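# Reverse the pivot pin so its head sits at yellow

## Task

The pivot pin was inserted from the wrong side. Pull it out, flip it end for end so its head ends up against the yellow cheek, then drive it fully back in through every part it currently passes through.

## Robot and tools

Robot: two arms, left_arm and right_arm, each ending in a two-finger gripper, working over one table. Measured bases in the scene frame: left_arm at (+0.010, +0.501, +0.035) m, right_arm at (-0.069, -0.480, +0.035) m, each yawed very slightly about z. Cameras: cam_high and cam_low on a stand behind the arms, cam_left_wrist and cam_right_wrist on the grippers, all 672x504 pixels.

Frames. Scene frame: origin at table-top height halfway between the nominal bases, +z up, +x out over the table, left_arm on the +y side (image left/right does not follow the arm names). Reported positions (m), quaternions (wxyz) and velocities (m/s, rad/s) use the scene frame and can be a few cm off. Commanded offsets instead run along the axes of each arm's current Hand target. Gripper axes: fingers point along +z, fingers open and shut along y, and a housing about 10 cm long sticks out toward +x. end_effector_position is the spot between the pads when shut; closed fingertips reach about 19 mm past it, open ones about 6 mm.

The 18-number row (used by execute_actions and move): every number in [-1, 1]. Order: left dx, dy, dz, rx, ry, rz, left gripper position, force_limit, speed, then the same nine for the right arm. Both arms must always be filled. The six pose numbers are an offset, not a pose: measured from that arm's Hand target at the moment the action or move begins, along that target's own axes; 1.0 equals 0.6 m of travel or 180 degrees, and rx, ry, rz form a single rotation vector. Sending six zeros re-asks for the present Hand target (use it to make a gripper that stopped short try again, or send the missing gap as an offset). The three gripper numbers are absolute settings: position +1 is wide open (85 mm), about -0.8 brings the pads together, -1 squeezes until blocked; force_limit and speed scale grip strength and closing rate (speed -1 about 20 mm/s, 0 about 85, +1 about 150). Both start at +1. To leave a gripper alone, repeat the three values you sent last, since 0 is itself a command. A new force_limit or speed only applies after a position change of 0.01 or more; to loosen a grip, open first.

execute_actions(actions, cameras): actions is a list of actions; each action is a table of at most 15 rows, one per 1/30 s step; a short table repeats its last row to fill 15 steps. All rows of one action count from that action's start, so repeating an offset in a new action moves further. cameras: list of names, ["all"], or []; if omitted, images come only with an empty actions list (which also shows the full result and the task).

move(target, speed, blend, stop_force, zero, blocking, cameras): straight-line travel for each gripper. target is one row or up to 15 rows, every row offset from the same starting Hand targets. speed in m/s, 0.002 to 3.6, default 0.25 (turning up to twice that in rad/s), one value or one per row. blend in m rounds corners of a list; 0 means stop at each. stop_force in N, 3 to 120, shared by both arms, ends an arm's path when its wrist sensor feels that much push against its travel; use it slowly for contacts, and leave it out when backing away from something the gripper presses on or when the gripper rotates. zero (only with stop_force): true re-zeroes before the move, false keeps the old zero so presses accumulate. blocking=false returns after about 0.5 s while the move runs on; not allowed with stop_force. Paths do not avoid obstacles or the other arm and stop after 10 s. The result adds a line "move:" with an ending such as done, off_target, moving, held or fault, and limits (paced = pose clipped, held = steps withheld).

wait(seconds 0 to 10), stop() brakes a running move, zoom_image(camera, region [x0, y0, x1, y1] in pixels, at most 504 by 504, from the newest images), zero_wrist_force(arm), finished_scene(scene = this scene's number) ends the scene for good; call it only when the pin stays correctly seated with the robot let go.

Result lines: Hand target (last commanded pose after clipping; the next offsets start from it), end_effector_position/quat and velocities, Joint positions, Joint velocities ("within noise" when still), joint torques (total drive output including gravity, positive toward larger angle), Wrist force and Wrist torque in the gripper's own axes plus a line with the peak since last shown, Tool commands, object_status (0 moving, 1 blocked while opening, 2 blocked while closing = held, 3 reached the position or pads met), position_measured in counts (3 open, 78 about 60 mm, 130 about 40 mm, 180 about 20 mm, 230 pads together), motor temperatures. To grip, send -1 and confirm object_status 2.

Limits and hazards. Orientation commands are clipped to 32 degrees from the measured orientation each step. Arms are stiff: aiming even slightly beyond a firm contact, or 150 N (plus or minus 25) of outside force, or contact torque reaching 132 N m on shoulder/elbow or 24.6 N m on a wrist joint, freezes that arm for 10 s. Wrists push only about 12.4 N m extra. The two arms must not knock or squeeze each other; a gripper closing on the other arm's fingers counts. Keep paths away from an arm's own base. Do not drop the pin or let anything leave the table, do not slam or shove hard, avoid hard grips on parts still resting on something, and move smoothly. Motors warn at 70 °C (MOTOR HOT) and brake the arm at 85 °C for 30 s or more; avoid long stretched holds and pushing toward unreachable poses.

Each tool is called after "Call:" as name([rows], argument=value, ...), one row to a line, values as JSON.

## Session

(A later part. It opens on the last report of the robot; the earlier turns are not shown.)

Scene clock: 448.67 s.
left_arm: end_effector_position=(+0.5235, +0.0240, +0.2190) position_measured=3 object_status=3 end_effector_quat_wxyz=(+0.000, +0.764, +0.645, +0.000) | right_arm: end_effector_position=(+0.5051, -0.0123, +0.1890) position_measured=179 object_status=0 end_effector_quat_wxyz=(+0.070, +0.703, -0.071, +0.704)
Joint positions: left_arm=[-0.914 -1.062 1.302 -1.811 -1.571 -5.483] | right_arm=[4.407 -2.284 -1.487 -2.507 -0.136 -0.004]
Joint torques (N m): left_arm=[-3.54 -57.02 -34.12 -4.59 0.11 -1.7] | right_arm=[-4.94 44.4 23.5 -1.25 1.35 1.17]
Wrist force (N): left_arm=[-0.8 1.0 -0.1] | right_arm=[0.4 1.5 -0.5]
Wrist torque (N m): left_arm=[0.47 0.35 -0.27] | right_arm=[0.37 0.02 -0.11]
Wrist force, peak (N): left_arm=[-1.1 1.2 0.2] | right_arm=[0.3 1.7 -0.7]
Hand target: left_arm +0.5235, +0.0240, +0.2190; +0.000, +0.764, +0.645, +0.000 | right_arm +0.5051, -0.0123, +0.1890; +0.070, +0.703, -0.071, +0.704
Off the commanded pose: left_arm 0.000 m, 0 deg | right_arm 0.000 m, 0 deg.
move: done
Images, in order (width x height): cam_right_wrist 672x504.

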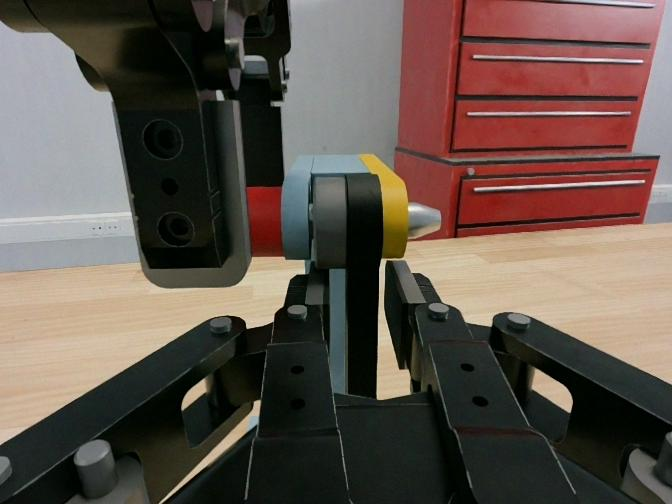

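Call:
move(target=[0,0,0,0,0,0,1,1,1, 0,0,0,0,0,0,-1,-1,-1], speed=0.05)

Call:
wait(seconds=0.5, cameras=["cam_right_wrist"])

Call:
zoom_image(camera="cam_right_wrist", region=[230, 120, 480, 330])

Scene clock: 457.23 s.
left_arm: end_effector_position=(+0.5235, +0.0240, +0.2190) position_measured=3 object_status=3 end_effector_quat_wxyz=(+0.000, +0.764, +0.645, +0.000) | right_arm: end_effector_position=(+0.5051, -0.0123, +0.1890) position_measured=206 object_status=2 end_effector_quat_wxyz=(+0.070, +0.703, -0.071, +0.704)
Joint positions: left_arm=[-0.914 -1.062 1.302 -1.811 -1.571 -5.483] | right_arm=[4.407 -2.284 -1.487 -2.507 -0.136 -0.004]
Joint torques (N m): left_arm=[-4.33 -57.34 -34.63 -4.58 -0.05 -1.63] | right_arm=[-4.22 44.7 23.22 -0.8 1.42 1.43]
Wrist force (N): left_arm=[-1.1 0.9 0.1] | right_arm=[-0.1 1.7 -1.2]
Wrist torque (N m): left_arm=[0.44 0.38 -0.27] | right_arm=[0.42 0.04 -0.11]
Wrist force, peak (N): left_arm=[-1.2 1.1 0.1] | right_arm=[0.6 1.6 -1.5]
Hand target: left_arm +0.5235, +0.0240, +0.2190; +0.000, +0.764, +0.645, +0.000 | right_arm +0.5051, -0.0123, +0.1890; +0.070, +0.703, -0.071, +0.704
Off the commanded pose: left_arm 0.000 m, 0 deg | right_arm 0.000 m, 0 deg.
move: done

Scene clock: 457.73 s.
left_arm: end_effector_position=(+0.5235, +0.0240, +0.2190) position_measured=3 object_status=3 end_effector_quat_wxyz=(+0.000, +0.764, +0.645, +0.000) | right_arm: end_effector_position=(+0.5051, -0.0123, +0.1890) position_measured=206 object_status=2 end_effector_quat_wxyz=(+0.070, +0.703, -0.071, +0.704)
Joint positions: left_arm=[-0.914 -1.062 1.302 -1.811 -1.571 -5.483] | right_arm=[4.407 -2.284 -1.487 -2.507 -0.136 -0.004]
Joint torques (N m): left_arm=[-4.05 -57.1 -34.72 -4.72 0.04 -1.61] | right_arm=[-4.13 44.6 23.32 -0.5 1.32 1.36]
Wrist force (N): left_arm=[-0.9 1.0 -0.1] | right_arm=[0.2 1.7 -1.1]
Wrist torque (N m): left_arm=[0.46 0.36 -0.27] | right_arm=[0.42 0.02 -0.10]
Wrist force, peak (N): left_arm=[-1.1 1.0 0.0] | right_arm=[0.0 1.6 -1.4]
Hand target: left_arm +0.5235, +0.0240, +0.2190; +0.000, +0.764, +0.645, +0.000 | right_arm +0.5051, -0.0123, +0.1890; +0.070, +0.703, -0.071, +0.704
Tool commands: left_gripper/position=+1.0 left_gripper/force_limit=+1.0 left_gripper/speed=+1.0 right_gripper/position=-1.0 right_gripper/force_limit=-1.0 right_gripper/speed=-1.0
Off the commanded pose: left_arm 0.000 m, 0 deg | right_arm 0.000 m, 0 deg.
wait: 0.50 s; at rest by 0.17 s
Images, in order (width x height): cam_right_wrist 672x504.

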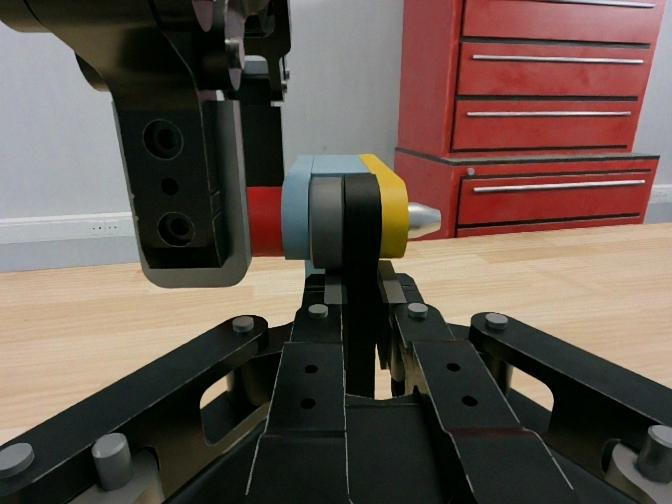

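Scaled by 2.016 from the camera's 672x504 image, which has a finer 960x720 frame.

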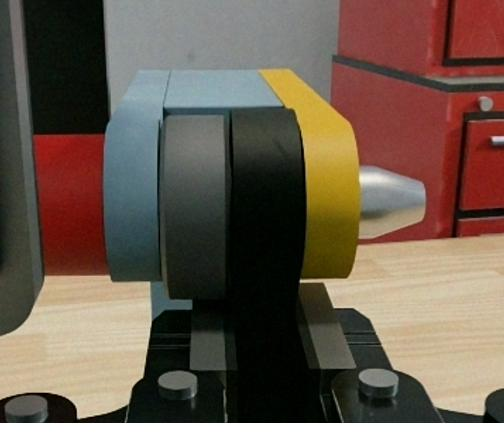

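Call:
move(target=[0,0,0,0,0,0,-1,-0.6,-1, 0,0,0,0,0,0,-1,-1,-1], speed=0.05)

Call:
wait(seconds=3, cameras=["cam_right_wrist", "cam_left_wrist"])

Scene clock: 480.27 s.
left_arm: end_effector_position=(+0.5235, +0.0240, +0.2191) position_measured=174 object_status=0 end_effector_quat_wxyz=(+0.000, +0.764, +0.645, +0.000) | right_arm: end_effector_position=(+0.5051, -0.0123, +0.1890) position_measured=206 object_status=2 end_effector_quat_wxyz=(+0.070, +0.703, -0.071, +0.704)
Joint positions: left_arm=[-0.914 -1.062 1.302 -1.811 -1.571 -5.483] | right_arm=[4.407 -2.284 -1.487 -2.507 -0.136 -0.004]
Joint torques (N m): left_arm=[-2.52 -52.31 -34.65 -4.69 -0.19 -1.55] | right_arm=[-1.55 47.7 16.32 1.98 1.34 1.04]
Wrist force (N): left_arm=[1.1 -9.2 -4.4] | right_arm=[3.7 1.7 0.4]
Wrist torque (N m): left_arm=[0.44 0.42 -0.10] | right_arm=[0.37 -0.10 -0.09]
Wrist force, peak (N): left_arm=[1.6 -9.4 -4.5] | right_arm=[4.2 1.7 0.4]
Hand target: left_arm +0.5235, +0.0240, +0.2190; +0.000, +0.764, +0.645, +0.000 | right_arm +0.5051, -0.0123, +0.1890; +0.070, +0.703, -0.071, +0.704
Off the commanded pose: left_arm 0.000 m, 0 deg | right_arm 0.000 m, 0 deg.
move: done

Scene clock: 483.27 s.
left_arm: end_effector_position=(+0.5235, +0.0240, +0.2190) position_measured=174 object_status=2 end_effector_quat_wxyz=(+0.000, +0.764, +0.645, +0.000) | right_arm: end_effector_position=(+0.5051, -0.0123, +0.1890) position_measured=206 object_status=2 end_effector_quat_wxyz=(+0.070, +0.703, -0.071, +0.704)
Joint positions: left_arm=[-0.914 -1.062 1.302 -1.811 -1.571 -5.483] | right_arm=[4.407 -2.284 -1.487 -2.507 -0.136 -0.004]
Joint torques (N m): left_arm=[9.27 -39.34 -34.38 -4.57 -0.36 -1.6] | right_arm=[-0.05 49.85 15.95 1.83 1.4 0.35]
Wrist force (N): left_arm=[1.6 -9.2 -5.0] | right_arm=[3.8 2.2 0.3]
Wrist torque (N m): left_arm=[0.42 0.34 -0.10] | right_arm=[0.39 -0.05 -0.08]
Wrist force, peak (N): left_arm=[1.7 -9.2 -5.2] | right_arm=[4.1 2.1 0.2]
Hand target: left_arm +0.5235, +0.0240, +0.2190; +0.000, +0.764, +0.645, +0.000 | right_arm +0.5051, -0.0123, +0.1890; +0.070, +0.703, -0.071, +0.704
Tool commands: left_gripper/position=-1.0 left_gripper/force_limit=-0.6 left_gripper/speed=-1.0 right_gripper/position=-1.0 right_gripper/force_limit=-1.0 right_gripper/speed=-1.0
Off the commanded pose: left_arm 0.000 m, 0 deg | right_arm 0.000 m, 0 deg.
wait: 3.00 s; at rest by 0.17 s
Images, in order (width x height): cam_left_wrist 672x504, cam_right_wrist 672x504.

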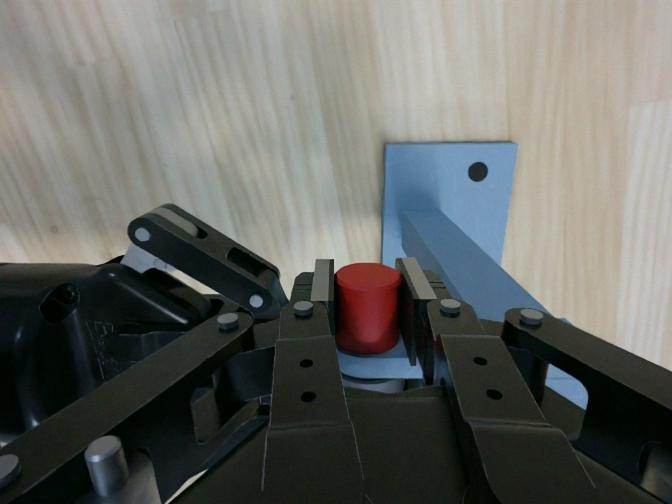

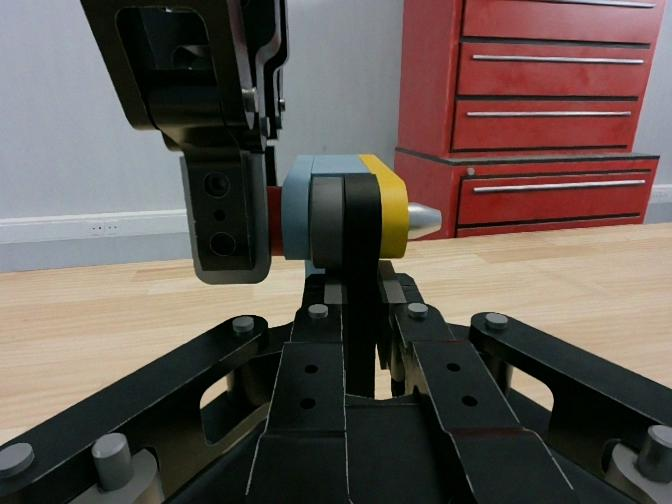

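Call:
move(target=[0,-0.0008,-0.0006,0,0,0,-1,-0.6,-1, 0,-0.0025,0,0,0,0,-1,-1,-1], speed=0.004, stop_force=6)

Scene clock: 493.33 s.
left_arm: end_effector_position=(+0.5234, +0.0240, +0.2192) position_measured=174 object_status=2 end_effector_quat_wxyz=(+0.000, +0.764, +0.645, +0.000) | right_arm: end_effector_position=(+0.5053, -0.0114, +0.1890) position_measured=206 object_status=2 end_effector_quat_wxyz=(+0.070, +0.703, -0.071, +0.704)
Joint positions: left_arm=[-0.914 -1.062 1.302 -1.811 -1.571 -5.483] | right_arm=[4.407 -2.286 -1.483 -2.508 -0.135 -0.004]
Joint torques (N m): left_arm=[9.58 -41.86 -35.97 -2.5 -0.11 0] | right_arm=[2.91 56.49 11.82 2.5 -3.6 -0.08]
Wrist force (N): left_arm=[1.1 -6.1 -1.2] | right_arm=[3.4 7.6 -3.3]
Wrist torque (N m): left_arm=[0.47 0.40 -0.16] | right_arm=[0.43 -0.10 0.04]
Wrist force, peak (N): left_arm=[1.4 -9.5 -5.1] | right_arm=[6.1 10.5 -6.1]
Hand target: left_arm +0.5234, +0.0240, +0.2192; +0.000, +0.764, +0.645, +0.000 (not the last commanded pose) | right_arm +0.5053, -0.0114, +0.1890; +0.070, +0.703, -0.071, +0.704 (not the last commanded pose)
Off the commanded pose: left_arm 0.001 m, 0 deg | right_arm 0.001 m, 0 deg.
move: contact (left_arm, right_arm)

Call:
move(target=[0.03,-0.0006,0,0,0,0,-1,-0.6,-1, 0,0,0,0,0,0,-1,-1,-1], speed=0.03, stop_force=25, cameras=["cam_right_wrist"])

Scene clock: 502.77 s.
left_arm: end_effector_position=(+0.5261, +0.0418, +0.2192) position_measured=174 object_status=2 end_effector_quat_wxyz=(+0.000, +0.764, +0.645, +0.000) | right_arm: end_effector_position=(+0.5053, -0.0114, +0.1890) position_measured=206 object_status=2 end_effector_quat_wxyz=(+0.070, +0.703, -0.071, +0.704)
Joint positions: left_arm=[-0.895 -1.086 1.338 -1.823 -1.571 -5.464] | right_arm=[4.407 -2.286 -1.483 -2.508 -0.135 -0.004]
Joint torques (N m): left_arm=[-5.6 -43.23 -35.65 -0.44 -0.37 -2.27] | right_arm=[-4.83 56.85 14.75 2.35 -2.34 -0.04]
Wrist force (N): left_arm=[-0.9 1.0 1.5] | right_arm=[-0.7 6.8 -3.0]
Wrist torque (N m): left_arm=[0.40 0.40 -0.27] | right_arm=[0.41 -0.02 0.03]
Wrist force, peak (N): left_arm=[1.2 -6.5 -1.5] | right_arm=[3.3 7.6 -3.9]
Hand target: left_arm +0.5261, +0.0418, +0.2192; +0.000, +0.764, +0.645, +0.000 | right_arm +0.5053, -0.0114, +0.1890; +0.070, +0.703, -0.071, +0.704
Off the commanded pose: left_arm 0.000 m, 0 deg | right_arm 0.000 m, 0 deg.
move: done
Images, in order (width x height): cam_right_wrist 672x504.

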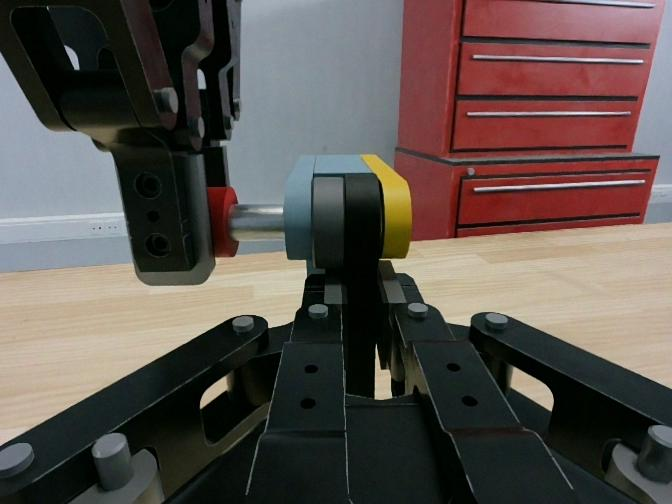

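Call:
move(target=[0.09,0,0,0,0,0,-1,-0.6,-1, 0,0,0,0,0,0,-1,-1,-1], speed=0.06, cameras=["cam_right_wrist","cam_left_wrist"])

Call:
zoom_image(camera="cam_right_wrist", region=[80, 120, 480, 330])

Call:
zoom_image(camera="cam_left_wrist", region=[240, 240, 480, 450])

Scene clock: 512.00 s.
left_arm: end_effector_position=(+0.5353, +0.0951, +0.2191) position_measured=174 object_status=2 end_effector_quat_wxyz=(+0.000, +0.764, +0.645, +0.000) end_effector_velocity=(+0.000, -0.002, +0.000) end_effector_angular_velocity=(-0.001, -0.001, +0.002) | right_arm: end_effector_position=(+0.5053, -0.0114, +0.1890) position_measured=206 object_status=2 end_effector_quat_wxyz=(+0.070, +0.703, -0.071, +0.704)
Joint positions: left_arm=[-0.834 -1.15 1.434 -1.855 -1.571 -5.403] | right_arm=[4.407 -2.286 -1.483 -2.508 -0.135 -0.004]
Joint velocities: left_arm=[-0.003 0.003 -0.004 0 0 -0.005] | right_arm=[within noise]
Joint torques (N m): left_arm=[-5.05 -40.32 -35.62 -1.37 -1.82 -2.34] | right_arm=[-1.55 56.06 18.2 2.48 0.07 -0.06]
Wrist force (N): left_arm=[-1.0 0.8 1.1] | right_arm=[-1.2 6.6 -2.0]
Wrist torque (N m): left_arm=[0.38 0.41 -0.24] | right_arm=[0.43 -0.01 0.04]
Wrist force, peak (N): left_arm=[-2.9 2.2 1.3] | right_arm=[-0.8 7.0 -3.9]
Hand target: left_arm +0.5352, +0.0950, +0.2191; +0.000, +0.764, +0.645, +0.000 | right_arm +0.5053, -0.0114, +0.1890; +0.070, +0.703, -0.071, +0.704
Off the commanded pose: left_arm 0.000 m, 0 deg | right_arm 0.000 m, 0 deg.
move: done
Images, in order (width x height): cam_left_wrist 672x504, cam_right_wrist 672x504.

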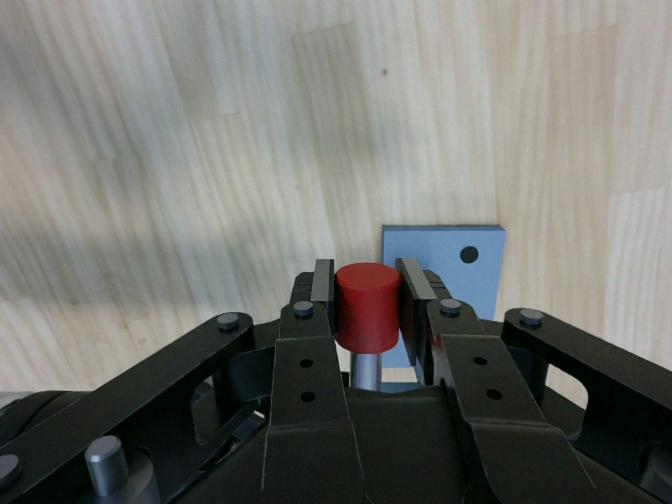

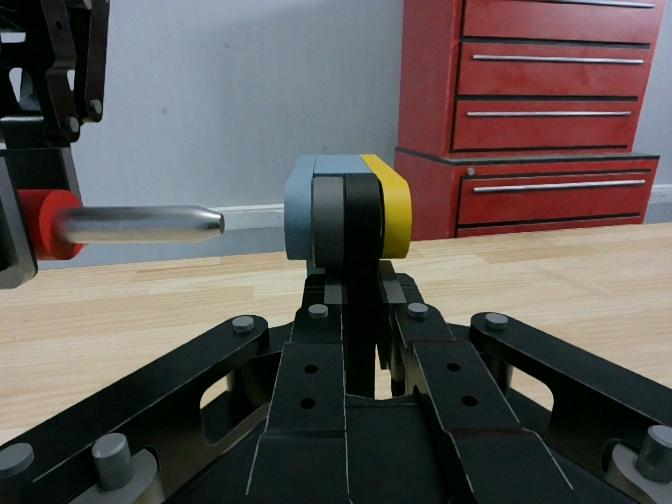

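Scaled by 1.260 from the camera's 672x504 image, which has a finer 960x720 frame.

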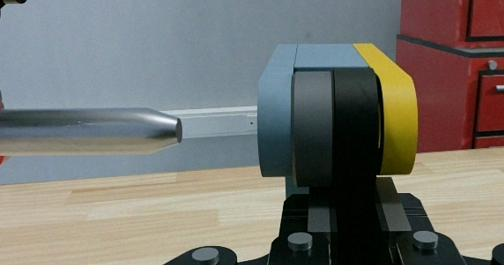

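Scaled by 2.100 from the camera's 672x504 image, which has a finer 960x720 frame.

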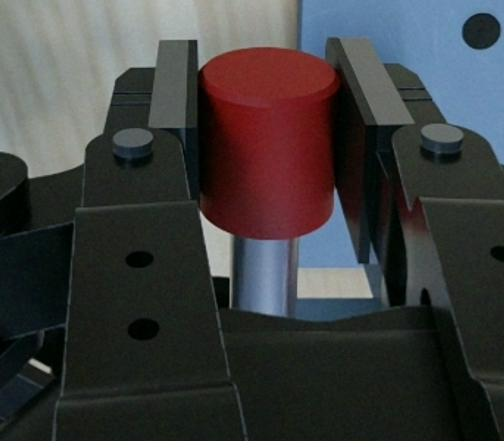

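Call:
move([
  [0,0,-0.2333,0,0,0,-1,-0.6,-1, 0,0,0,0,0,0,-1,-1,-1],
  [-0.1733,0.05,-0.2333,0,0,0.5,-1,-0.6,-1, 0,0,0,0,0,0,-1,-1,-1],
  [-0.3467,0,-0.2333,0,0,0.9999,-1,-0.6,-1, 0,0,0,0,0,0,-1,-1,-1],
  [-0.3467,0,-0.05,0,0,0.9999,-1,-0.6,-1, 0,0,0,0,0,0,-1,-1,-1],
], speed=0.25, blend=0.04, cameras=["cam_right_wrist","cam_left_wrist","cam_high"])

Scene clock: 569.03 s.
left_arm: end_effector_position=(+0.5002, -0.1100, +0.2494) position_measured=174 object_status=2 end_effector_quat_wxyz=(+0.000, -0.645, +0.764, +0.000) | right_arm: end_effector_position=(+0.5053, -0.0114, +0.1890) position_measured=206 object_status=2 end_effector_quat_wxyz=(+0.070, +0.703, -0.071, +0.704)
Joint positions: left_arm=[-1.04 -0.852 0.881 -1.601 -1.571 -2.468] | right_arm=[4.407 -2.286 -1.483 -2.508 -0.135 -0.004]
Joint torques (N m): left_arm=[-5.54 -58.45 -14.52 -4.65 1.5 -2.15] | right_arm=[8.88 56.58 20.09 2.25 -0.11 -0.02]
Wrist force (N): left_arm=[-0.5 0.8 1.2] | right_arm=[-1.6 6.5 -2.0]
Wrist torque (N m): left_arm=[0.40 0.30 -0.14] | right_arm=[0.41 0.02 0.04]
Wrist force, peak (N): left_arm=[-0.7 0.9 4.5] | right_arm=[-1.8 6.8 -2.1]
Hand target: left_arm +0.5002, -0.1100, +0.2493; +0.000, -0.645, +0.764, +0.000 | right_arm +0.5053, -0.0114, +0.1890; +0.070, +0.703, -0.071, +0.704
Off the commanded pose: left_arm 0.000 m, 0 deg | right_arm 0.000 m, 0 deg.
move: done
Images, in order (width x height): cam_high 672x504, cam_left_wrist 672x504, cam_right_wrist 672x504.

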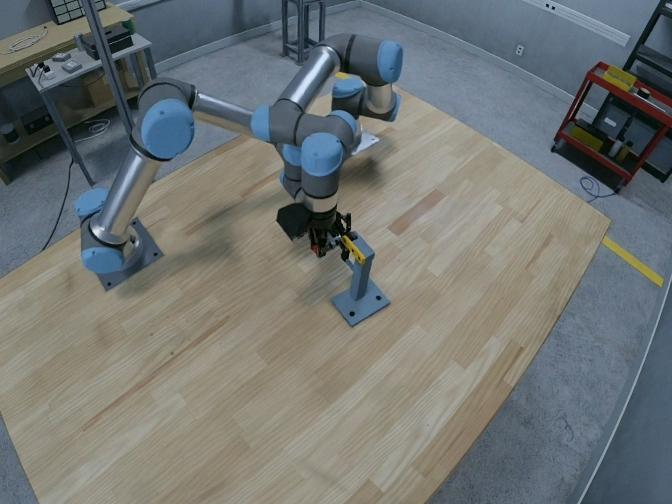

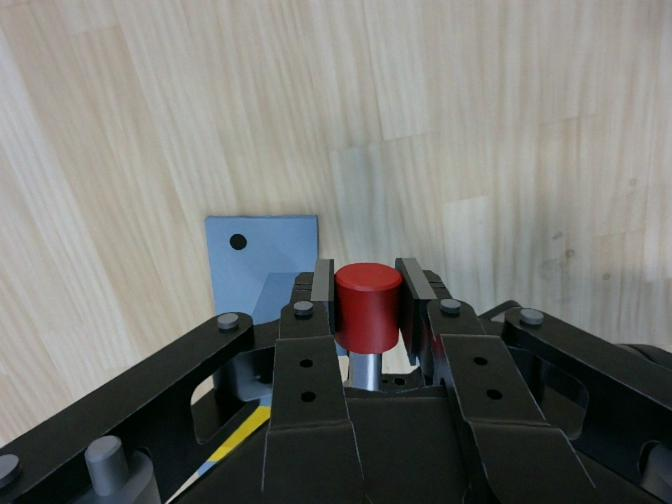

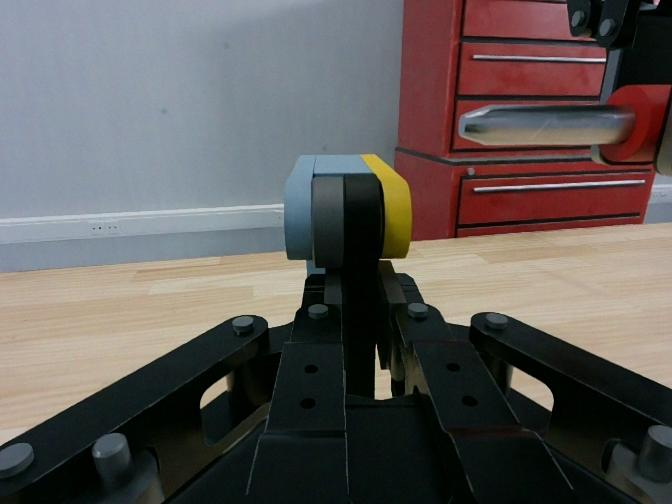

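Call:
move(target=[0,0,0.0503,0,0,0,-1,-0.6,-1, 0,0,0,0,0,0,-1,-1,-1], speed=0.08, cameras=["cam_right_wrist","cam_left_wrist","cam_low"])

Call:
zoom_image(camera="cam_right_wrist", region=[270, 110, 650, 330])

Call:
zoom_image(camera="cam_left_wrist", region=[160, 240, 480, 504])

Scene clock: 579.70 s.
left_arm: end_effector_position=(+0.5002, -0.1100, +0.2189) position_measured=174 object_status=2 end_effector_quat_wxyz=(+0.000, -0.645, +0.764, +0.000) | right_arm: end_effector_position=(+0.5053, -0.0114, +0.1890) position_measured=206 object_status=2 end_effector_quat_wxyz=(+0.070, +0.703, -0.071, +0.704)
Joint positions: left_arm=[-1.04 -0.846 0.949 -1.674 -1.571 -2.468] | right_arm=[4.407 -2.286 -1.483 -2.508 -0.135 -0.004]
Joint torques (N m): left_arm=[-5.12 -66.71 -36.12 -0.66 -1.68 -0.88] | right_arm=[9.85 56.99 20.09 2.1 0 0.01]
Wrist force (N): left_arm=[-0.5 0.7 1.1] | right_arm=[-1.8 6.5 -1.9]
Wrist torque (N m): left_arm=[0.39 0.30 -0.14] | right_arm=[0.41 0.01 0.03]
Wrist force, peak (N): left_arm=[-0.3 0.8 2.4] | right_arm=[-1.6 6.8 -2.1]
Hand target: left_arm +0.5002, -0.1100, +0.2191; +0.000, -0.645, +0.764, +0.000 | right_arm +0.5053, -0.0114, +0.1890; +0.070, +0.703, -0.071, +0.704
Off the commanded pose: left_arm 0.000 m, 0 deg | right_arm 0.000 m, 0 deg.
move: done
Images, in order (width x height): cam_low 672x504, cam_left_wrist 672x504, cam_right_wrist 672x504.

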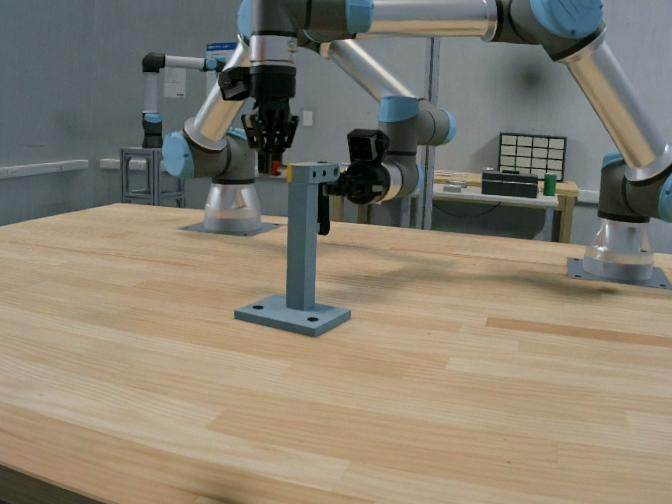

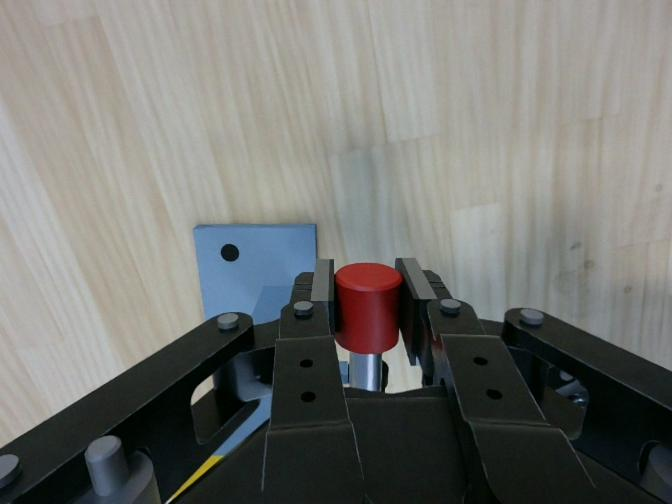

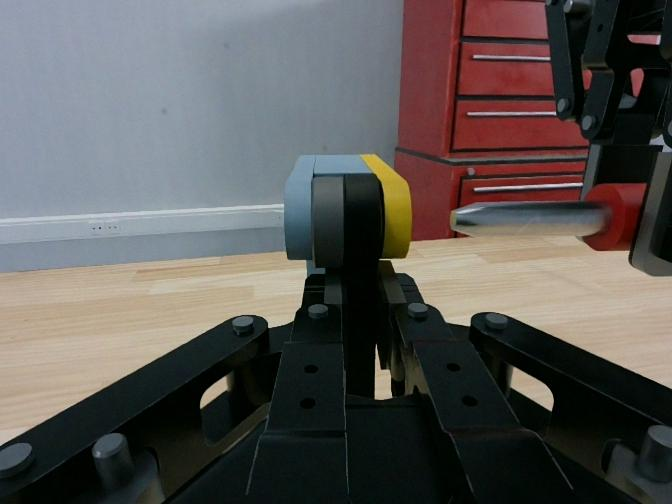

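Scaled by 1.326 from the camera's 672x504 image, which has a finer 960x720 frame.

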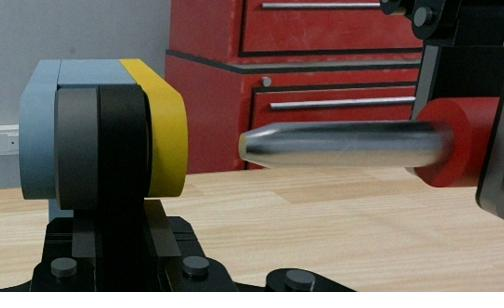

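Scaled by 1.575 from the camera's 672x504 image, which has a finer 960x720 frame.

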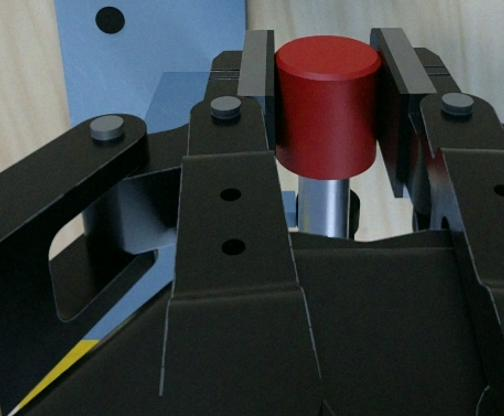

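Call:
move(target=[-0.045,0,0,0,0,0,-1,-0.6,-1, 0,0,0,0,0,0,-1,-1,-1], speed=0.02, stop_force=10, cameras=["cam_right_wrist"])

Call:
zoom_image(camera="cam_right_wrist", region=[270, 110, 650, 330])

Scene clock: 605.57 s.
left_arm: end_effector_position=(+0.5047, -0.0834, +0.2191) position_measured=174 object_status=2 end_effector_quat_wxyz=(+0.000, -0.645, +0.764, +0.000) | right_arm: end_effector_position=(+0.5053, -0.0114, +0.1890) position_measured=206 object_status=2 end_effector_quat_wxyz=(+0.070, +0.703, -0.071, +0.704)
Joint positions: left_arm=[-1.017 -0.896 1.034 -1.709 -1.571 -2.445] | right_arm=[4.407 -2.286 -1.483 -2.508 -0.135 -0.004]
Joint torques (N m): left_arm=[-4.01 -50.61 -36.64 -1.41 2.43 -1.87] | right_arm=[10.86 57.04 20.67 2.14 0.19 -0.07]
Wrist force (N): left_arm=[-1.1 5.5 0.4] | right_arm=[-1.0 6.4 -2.0]
Wrist torque (N m): left_arm=[0.41 0.25 -0.61] | right_arm=[0.39 -0.03 0.04]
Wrist force, peak (N): left_arm=[4.4 5.7 0.6] | right_arm=[-1.6 6.8 -1.9]
Hand target: left_arm +0.5047, -0.0834, +0.2191; +0.000, -0.645, +0.764, +0.000 | right_arm +0.5053, -0.0114, +0.1890; +0.070, +0.703, -0.071, +0.704
Off the commanded pose: left_arm 0.000 m, 0 deg | right_arm 0.000 m, 0 deg.
move: done
Images, in order (width x height): cam_right_wrist 672x504.

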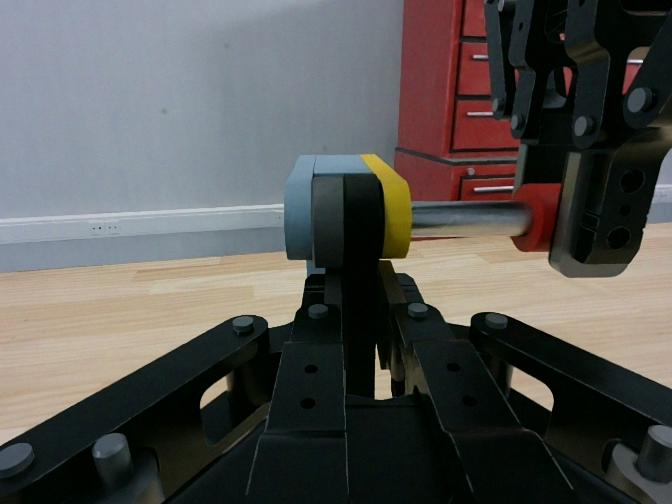

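Scaled by 1.326 from the camera's 672x504 image, which has a finer 960x720 frame.

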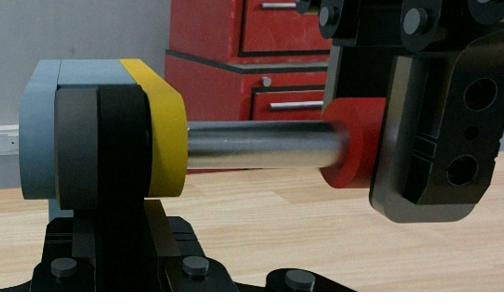

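Call:
move(target=[-0.045,0.0008,0,0,0,0,-1,-0.6,-1, 0,0,0,0,0,0,-1,-1,-1], speed=0.02, stop_force=15, cameras=["cam_right_wrist"])

Scene clock: 613.83 s.
left_arm: end_effector_position=(+0.5088, -0.0567, +0.2190) position_measured=174 object_status=2 end_effector_quat_wxyz=(+0.000, -0.645, +0.764, +0.000) | right_arm: end_effector_position=(+0.5053, -0.0114, +0.1890) position_measured=206 object_status=2 end_effector_quat_wxyz=(+0.070, +0.703, -0.071, +0.704)
Joint positions: left_arm=[-0.994 -0.943 1.112 -1.74 -1.571 -2.422] | right_arm=[4.407 -2.286 -1.483 -2.508 -0.135 -0.004]
Joint torques (N m): left_arm=[-5.49 -46.43 -35.23 -1.66 1.14 -1.86] | right_arm=[10.89 48.8 19.72 2.02 -0.07 0.04]
Wrist force (N): left_arm=[-3.5 4.7 -2.2] | right_arm=[4.9 8.4 -4.9]
Wrist torque (N m): left_arm=[0.44 0.37 -0.40] | right_arm=[0.39 -0.16 0.02]
Wrist force, peak (N): left_arm=[3.8 6.2 0.7] | right_arm=[5.1 8.7 -5.3]
Hand target: left_arm +0.5088, -0.0567, +0.2190; +0.000, -0.645, +0.764, +0.000 | right_arm +0.5053, -0.0114, +0.1890; +0.070, +0.703, -0.071, +0.704
Off the commanded pose: left_arm 0.000 m, 0 deg | right_arm 0.000 m, 0 deg.
move: done
Images, in order (width x height): cam_right_wrist 672x504.

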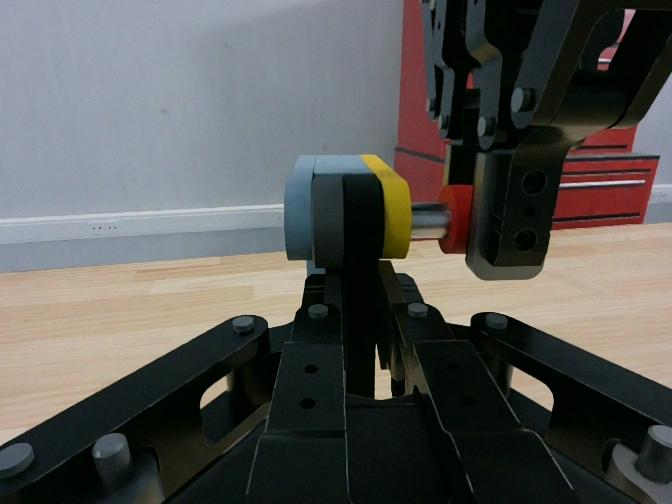

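Call:
move(target=[-0.03,0,0,0,0,0,-1,-0.6,-1, 0,0,0,0,0,0,-1,-1,-1], speed=0.012, stop_force=15, cameras=["cam_right_wrist"])

Call:
zoom_image(camera="cam_right_wrist", region=[230, 110, 530, 330])

Scene clock: 623.97 s.
left_arm: end_effector_position=(+0.5113, -0.0422, +0.2190) position_measured=174 object_status=2 end_effector_quat_wxyz=(+0.000, -0.645, +0.764, +0.000) | right_arm: end_effector_position=(+0.5053, -0.0114, +0.1890) position_measured=206 object_status=2 end_effector_quat_wxyz=(+0.070, +0.703, -0.071, +0.704)
Joint positions: left_arm=[-0.981 -0.967 1.151 -1.755 -1.571 -2.409] | right_arm=[4.407 -2.286 -1.483 -2.508 -0.135 -0.004]
Joint torques (N m): left_arm=[0.25 -47.05 -33.54 0.24 3.34 -2.26] | right_arm=[10.3 48.12 19.4 1.92 -0.26 -0.09]
Wrist force (N): left_arm=[7.8 4.4 -0.5] | right_arm=[1.9 6.8 -2.4]
Wrist torque (N m): left_arm=[0.47 0.30 -0.19] | right_arm=[0.41 -0.13 0.04]
Wrist force, peak (N): left_arm=[19.7 0.1 3.3] | right_arm=[5.3 8.7 -5.0]
Hand target: left_arm +0.5113, -0.0422, +0.2190; +0.000, -0.645, +0.764, +0.000 (not the last commanded pose) | right_arm +0.5053, -0.0114, +0.1890; +0.070, +0.703, -0.071, +0.704
Off the commanded pose: left_arm 0.003 m, 0 deg | right_arm 0.000 m, 0 deg.
move: contact (left_arm)
Images, in order (width x height): cam_right_wrist 672x504.

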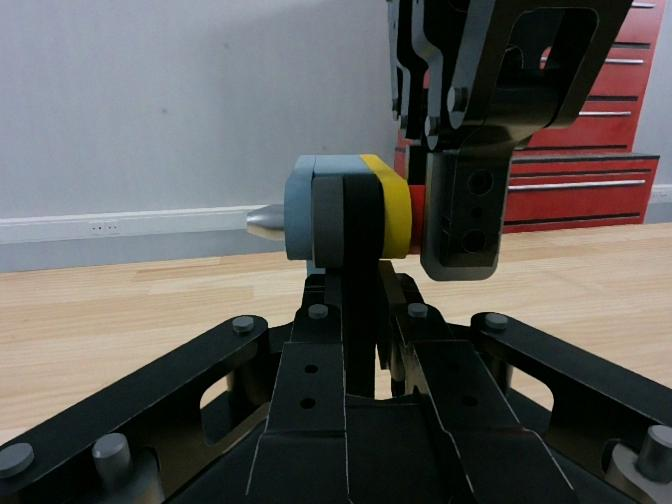

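Scaled by 1.680 from the camera's 672x504 image, which has a finer 960x720 frame.

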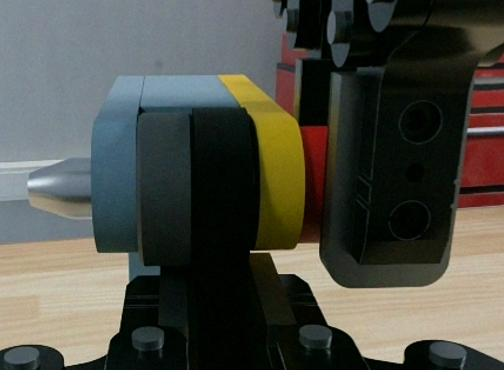

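Call:
move(target=[-0.015,0,0,0,0,0,-1,-0.6,-1, 0,0,0,0,0,0,-1,-1,-1], speed=0.005, stop_force=22)

Call:
move(target=[0.001,0,0,0,0,0,-1,-0.6,-1, 0,0.001,0,0,0,0,-1,-1,-1], speed=0.01, cameras=["cam_right_wrist","cam_left_wrist"])

Call:
zoom_image(camera="cam_right_wrist", region=[230, 110, 480, 330])

Scene clock: 635.67 s.
left_arm: end_effector_position=(+0.5119, -0.0383, +0.2190) position_measured=174 object_status=2 end_effector_quat_wxyz=(+0.000, -0.645, +0.764, +0.000) | right_arm: end_effector_position=(+0.5053, -0.0114, +0.1890) position_measured=206 object_status=2 end_effector_quat_wxyz=(+0.070, +0.703, -0.071, +0.704)
Joint positions: left_arm=[-0.977 -0.973 1.161 -1.759 -1.571 -2.405] | right_arm=[4.407 -2.286 -1.483 -2.508 -0.135 -0.004]
Joint torques (N m): left_arm=[10.17 -47.94 -28.5 4.91 3.76 -2.33] | right_arm=[11.27 56.09 19.19 1.89 -0.51 0.03]
Wrist force (N): left_arm=[29.4 -1.6 1.7] | right_arm=[1.1 7.0 -2.0]
Wrist torque (N m): left_arm=[0.45 0.16 -0.04] | right_arm=[0.45 -0.08 0.03]
Wrist force, peak (N): left_arm=[34.7 -4.2 3.7] | right_arm=[1.8 7.1 -2.0]
Hand target: left_arm +0.5119, -0.0383, +0.2190; +0.000, -0.645, +0.764, +0.000 (not the last commanded pose) | right_arm +0.5053, -0.0114, +0.1890; +0.070, +0.703, -0.071, +0.704
Off the commanded pose: left_arm 0.005 m, 0 deg | right_arm 0.000 m, 0 deg.
move: contact (left_arm)

Scene clock: 636.37 s.
left_arm: end_effector_position=(+0.5118, -0.0388, +0.2190) position_measured=174 object_status=2 end_effector_quat_wxyz=(+0.000, -0.645, +0.764, +0.000) | right_arm: end_effector_position=(+0.5051, -0.0119, +0.1890) position_measured=206 object_status=2 end_effector_quat_wxyz=(+0.070, +0.703, -0.071, +0.704)
Joint positions: left_arm=[-0.977 -0.972 1.159 -1.759 -1.571 -2.406] | right_arm=[4.407 -2.285 -1.485 -2.508 -0.136 -0.004]
Joint torques (N m): left_arm=[1.05 -44.49 -30.45 0.43 3.82 -2.25] | right_arm=[-6.6 56.04 12.01 1.91 -2.03 0.82]
Wrist force (N): left_arm=[9.0 4.3 -4.1] | right_arm=[0.6 1.4 -0.3]
Wrist torque (N m): left_arm=[0.49 0.28 -0.08] | right_arm=[0.39 0.02 -0.11]
Wrist force, peak (N): left_arm=[29.2 -1.6 1.3] | right_arm=[1.7 7.0 -2.1]
Hand target: left_arm +0.5118, -0.0389, +0.2190; +0.000, -0.645, +0.764, +0.000 | right_arm +0.5052, -0.0120, +0.1890; +0.070, +0.703, -0.071, +0.704
Off the commanded pose: left_arm 0.000 m, 0 deg | right_arm 0.000 m, 0 deg.
move: done
Images, in order (width x height): cam_left_wrist 672x504, cam_right_wrist 672x504.

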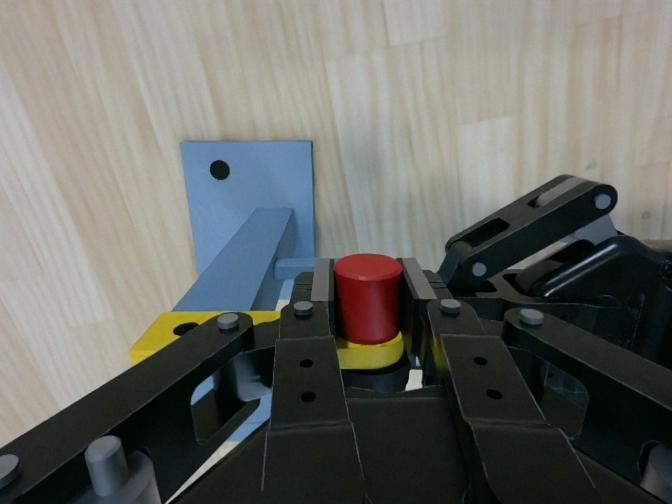

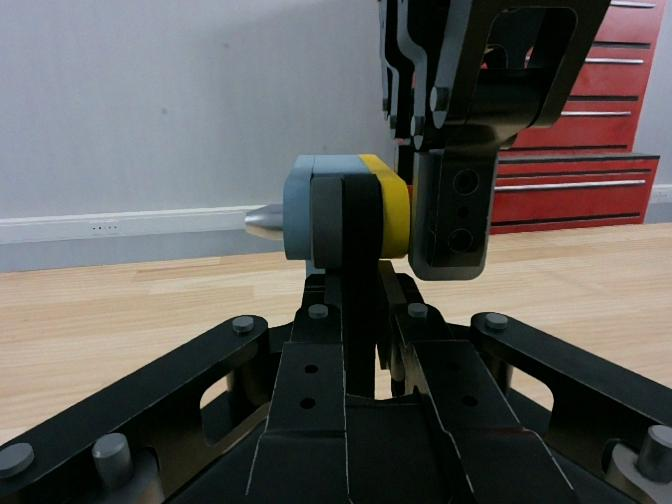

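Scaled by 2.016 from the camera's 672x504 image, which has a finer 960x720 frame.

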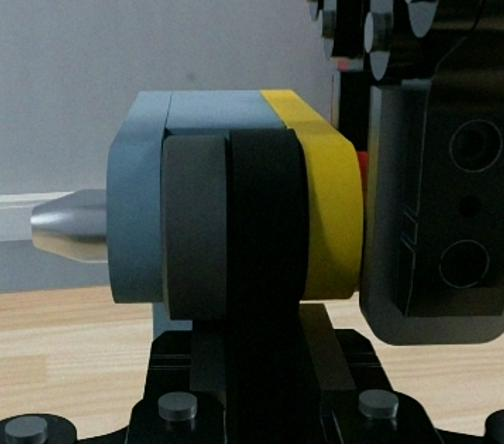

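Call:
move([
  [0.0015,0,0,0,0,0,0.2,-0.6,-0.8, 0,0,0,0,0,0,-1,-1,-1],
], speed=0.02)

Call:
move([
  [0.01,0,0,0,0,0,0.2,-0.6,-0.8, 0,0,0,0,0,0,0,-1,-0.8],
  [0.01,0,-0.2,0,0,0,0.2,-0.6,-0.8, -0.008,0,0,0,0,0,0,-1,-0.8],
  [0.03,0,-0.3,0,0,0,0.2,-0.6,-0.8, -0.008,0,-0.2,0,0,0,0,-1,-0.8],
], speed=0.12, cameras=["cam_right_wrist","cam_left_wrist"])

Call:
zoom_image(camera="cam_right_wrist", region=[230, 80, 480, 330])

Call:
zoom_image(camera="cam_left_wrist", region=[200, 200, 500, 504])

Scene clock: 649.77 s.
left_arm: end_effector_position=(+0.5117, -0.0398, +0.2190) position_measured=104 object_status=0 end_effector_quat_wxyz=(+0.000, -0.645, +0.764, +0.000) | right_arm: end_effector_position=(+0.5052, -0.0120, +0.1890) position_measured=206 object_status=2 end_effector_quat_wxyz=(+0.070, +0.703, -0.071, +0.704)
Joint positions: left_arm=[-0.978 -0.971 1.157 -1.758 -1.571 -2.407] | right_arm=[4.407 -2.285 -1.485 -2.508 -0.136 -0.004]
Joint torques (N m): left_arm=[-4.72 -51.65 -28.35 -1.02 -2.02 -1.64] | right_arm=[-6.12 46.75 18.85 1.43 -2.13 -0.81]
Wrist force (N): left_arm=[-0.8 0.8 0.4] | right_arm=[-1.9 1.6 -0.8]
Wrist torque (N m): left_arm=[0.45 0.33 -0.12] | right_arm=[0.40 0.09 -0.12]
Wrist force, peak (N): left_arm=[9.0 4.2 -4.2] | right_arm=[-2.5 1.6 -0.5]
Hand target: left_arm +0.5117, -0.0398, +0.2190; +0.000, -0.645, +0.764, +0.000 | right_arm +0.5052, -0.0120, +0.1890; +0.070, +0.703, -0.071, +0.704
Off the commanded pose: left_arm 0.000 m, 0 deg | right_arm 0.000 m, 0 deg.
move: done

Scene clock: 653.60 s.
left_arm: end_effector_position=(+0.5086, -0.0574, +0.3990) position_measured=104 object_status=3 end_effector_quat_wxyz=(+0.000, -0.645, +0.764, +0.000) | right_arm: end_effector_position=(+0.3876, +0.0118, +0.1841) position_measured=129 object_status=3 end_effector_quat_wxyz=(+0.070, +0.703, -0.071, +0.704)
Joint positions: left_arm=[-0.995 -0.897 0.57 -1.244 -1.571 -2.423] | right_arm=[4.614 -2.236 -1.592 -2.466 0.071 0.012]
Joint torques (N m): left_arm=[7.18 -62.68 -18.98 -4.89 -1.86 0.85] | right_arm=[1.62 54.23 9.03 1.48 -0.59 -0.93]
Wrist force (N): left_arm=[-1.0 0.7 0.4] | right_arm=[0.4 2.0 -0.3]
Wrist torque (N m): left_arm=[0.42 0.36 -0.13] | right_arm=[0.50 0.02 -0.03]
Wrist force, peak (N): left_arm=[-0.7 0.6 2.8] | right_arm=[0.3 1.7 -2.4]
Hand target: left_arm +0.5087, -0.0574, +0.3991; +0.000, -0.645, +0.764, +0.000 | right_arm +0.3876, +0.0118, +0.1841; +0.070, +0.703, -0.071, +0.704
Off the commanded pose: left_arm 0.000 m, 0 deg | right_arm 0.000 m, 0 deg.
move: done
Images, in order (width x height): cam_left_wrist 672x504, cam_right_wrist 672x504.

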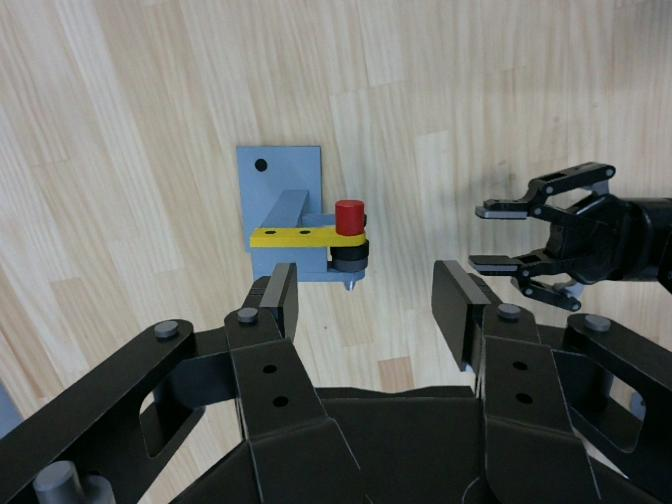

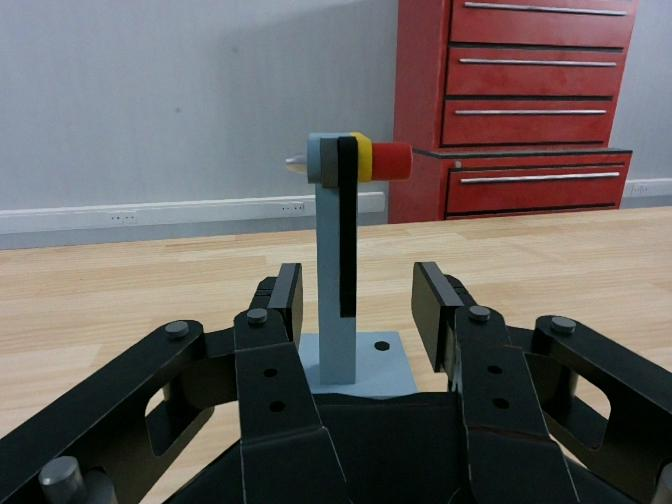

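Scaled by 2.016 from the camera's 672x504 image, which has a finer 960x720 frame.

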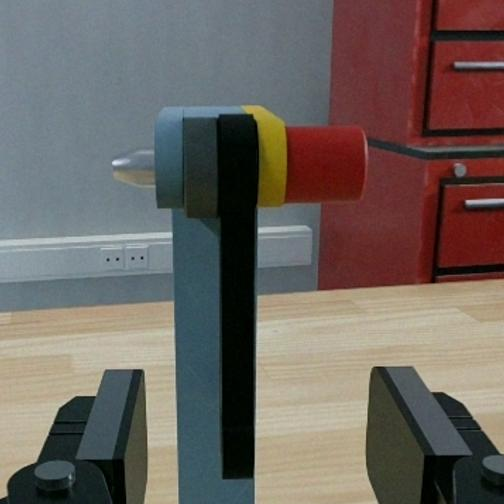

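Scaled by 1.658 from the camera's 672x504 image, which has a finer 960x720 frame.

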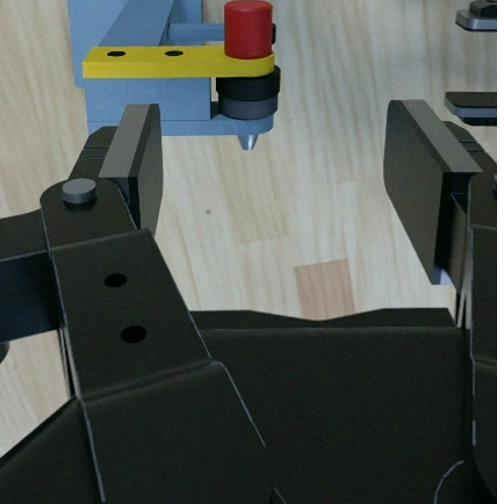

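Call:
finished_scene(scene=1)

The scene is finished: the task was done.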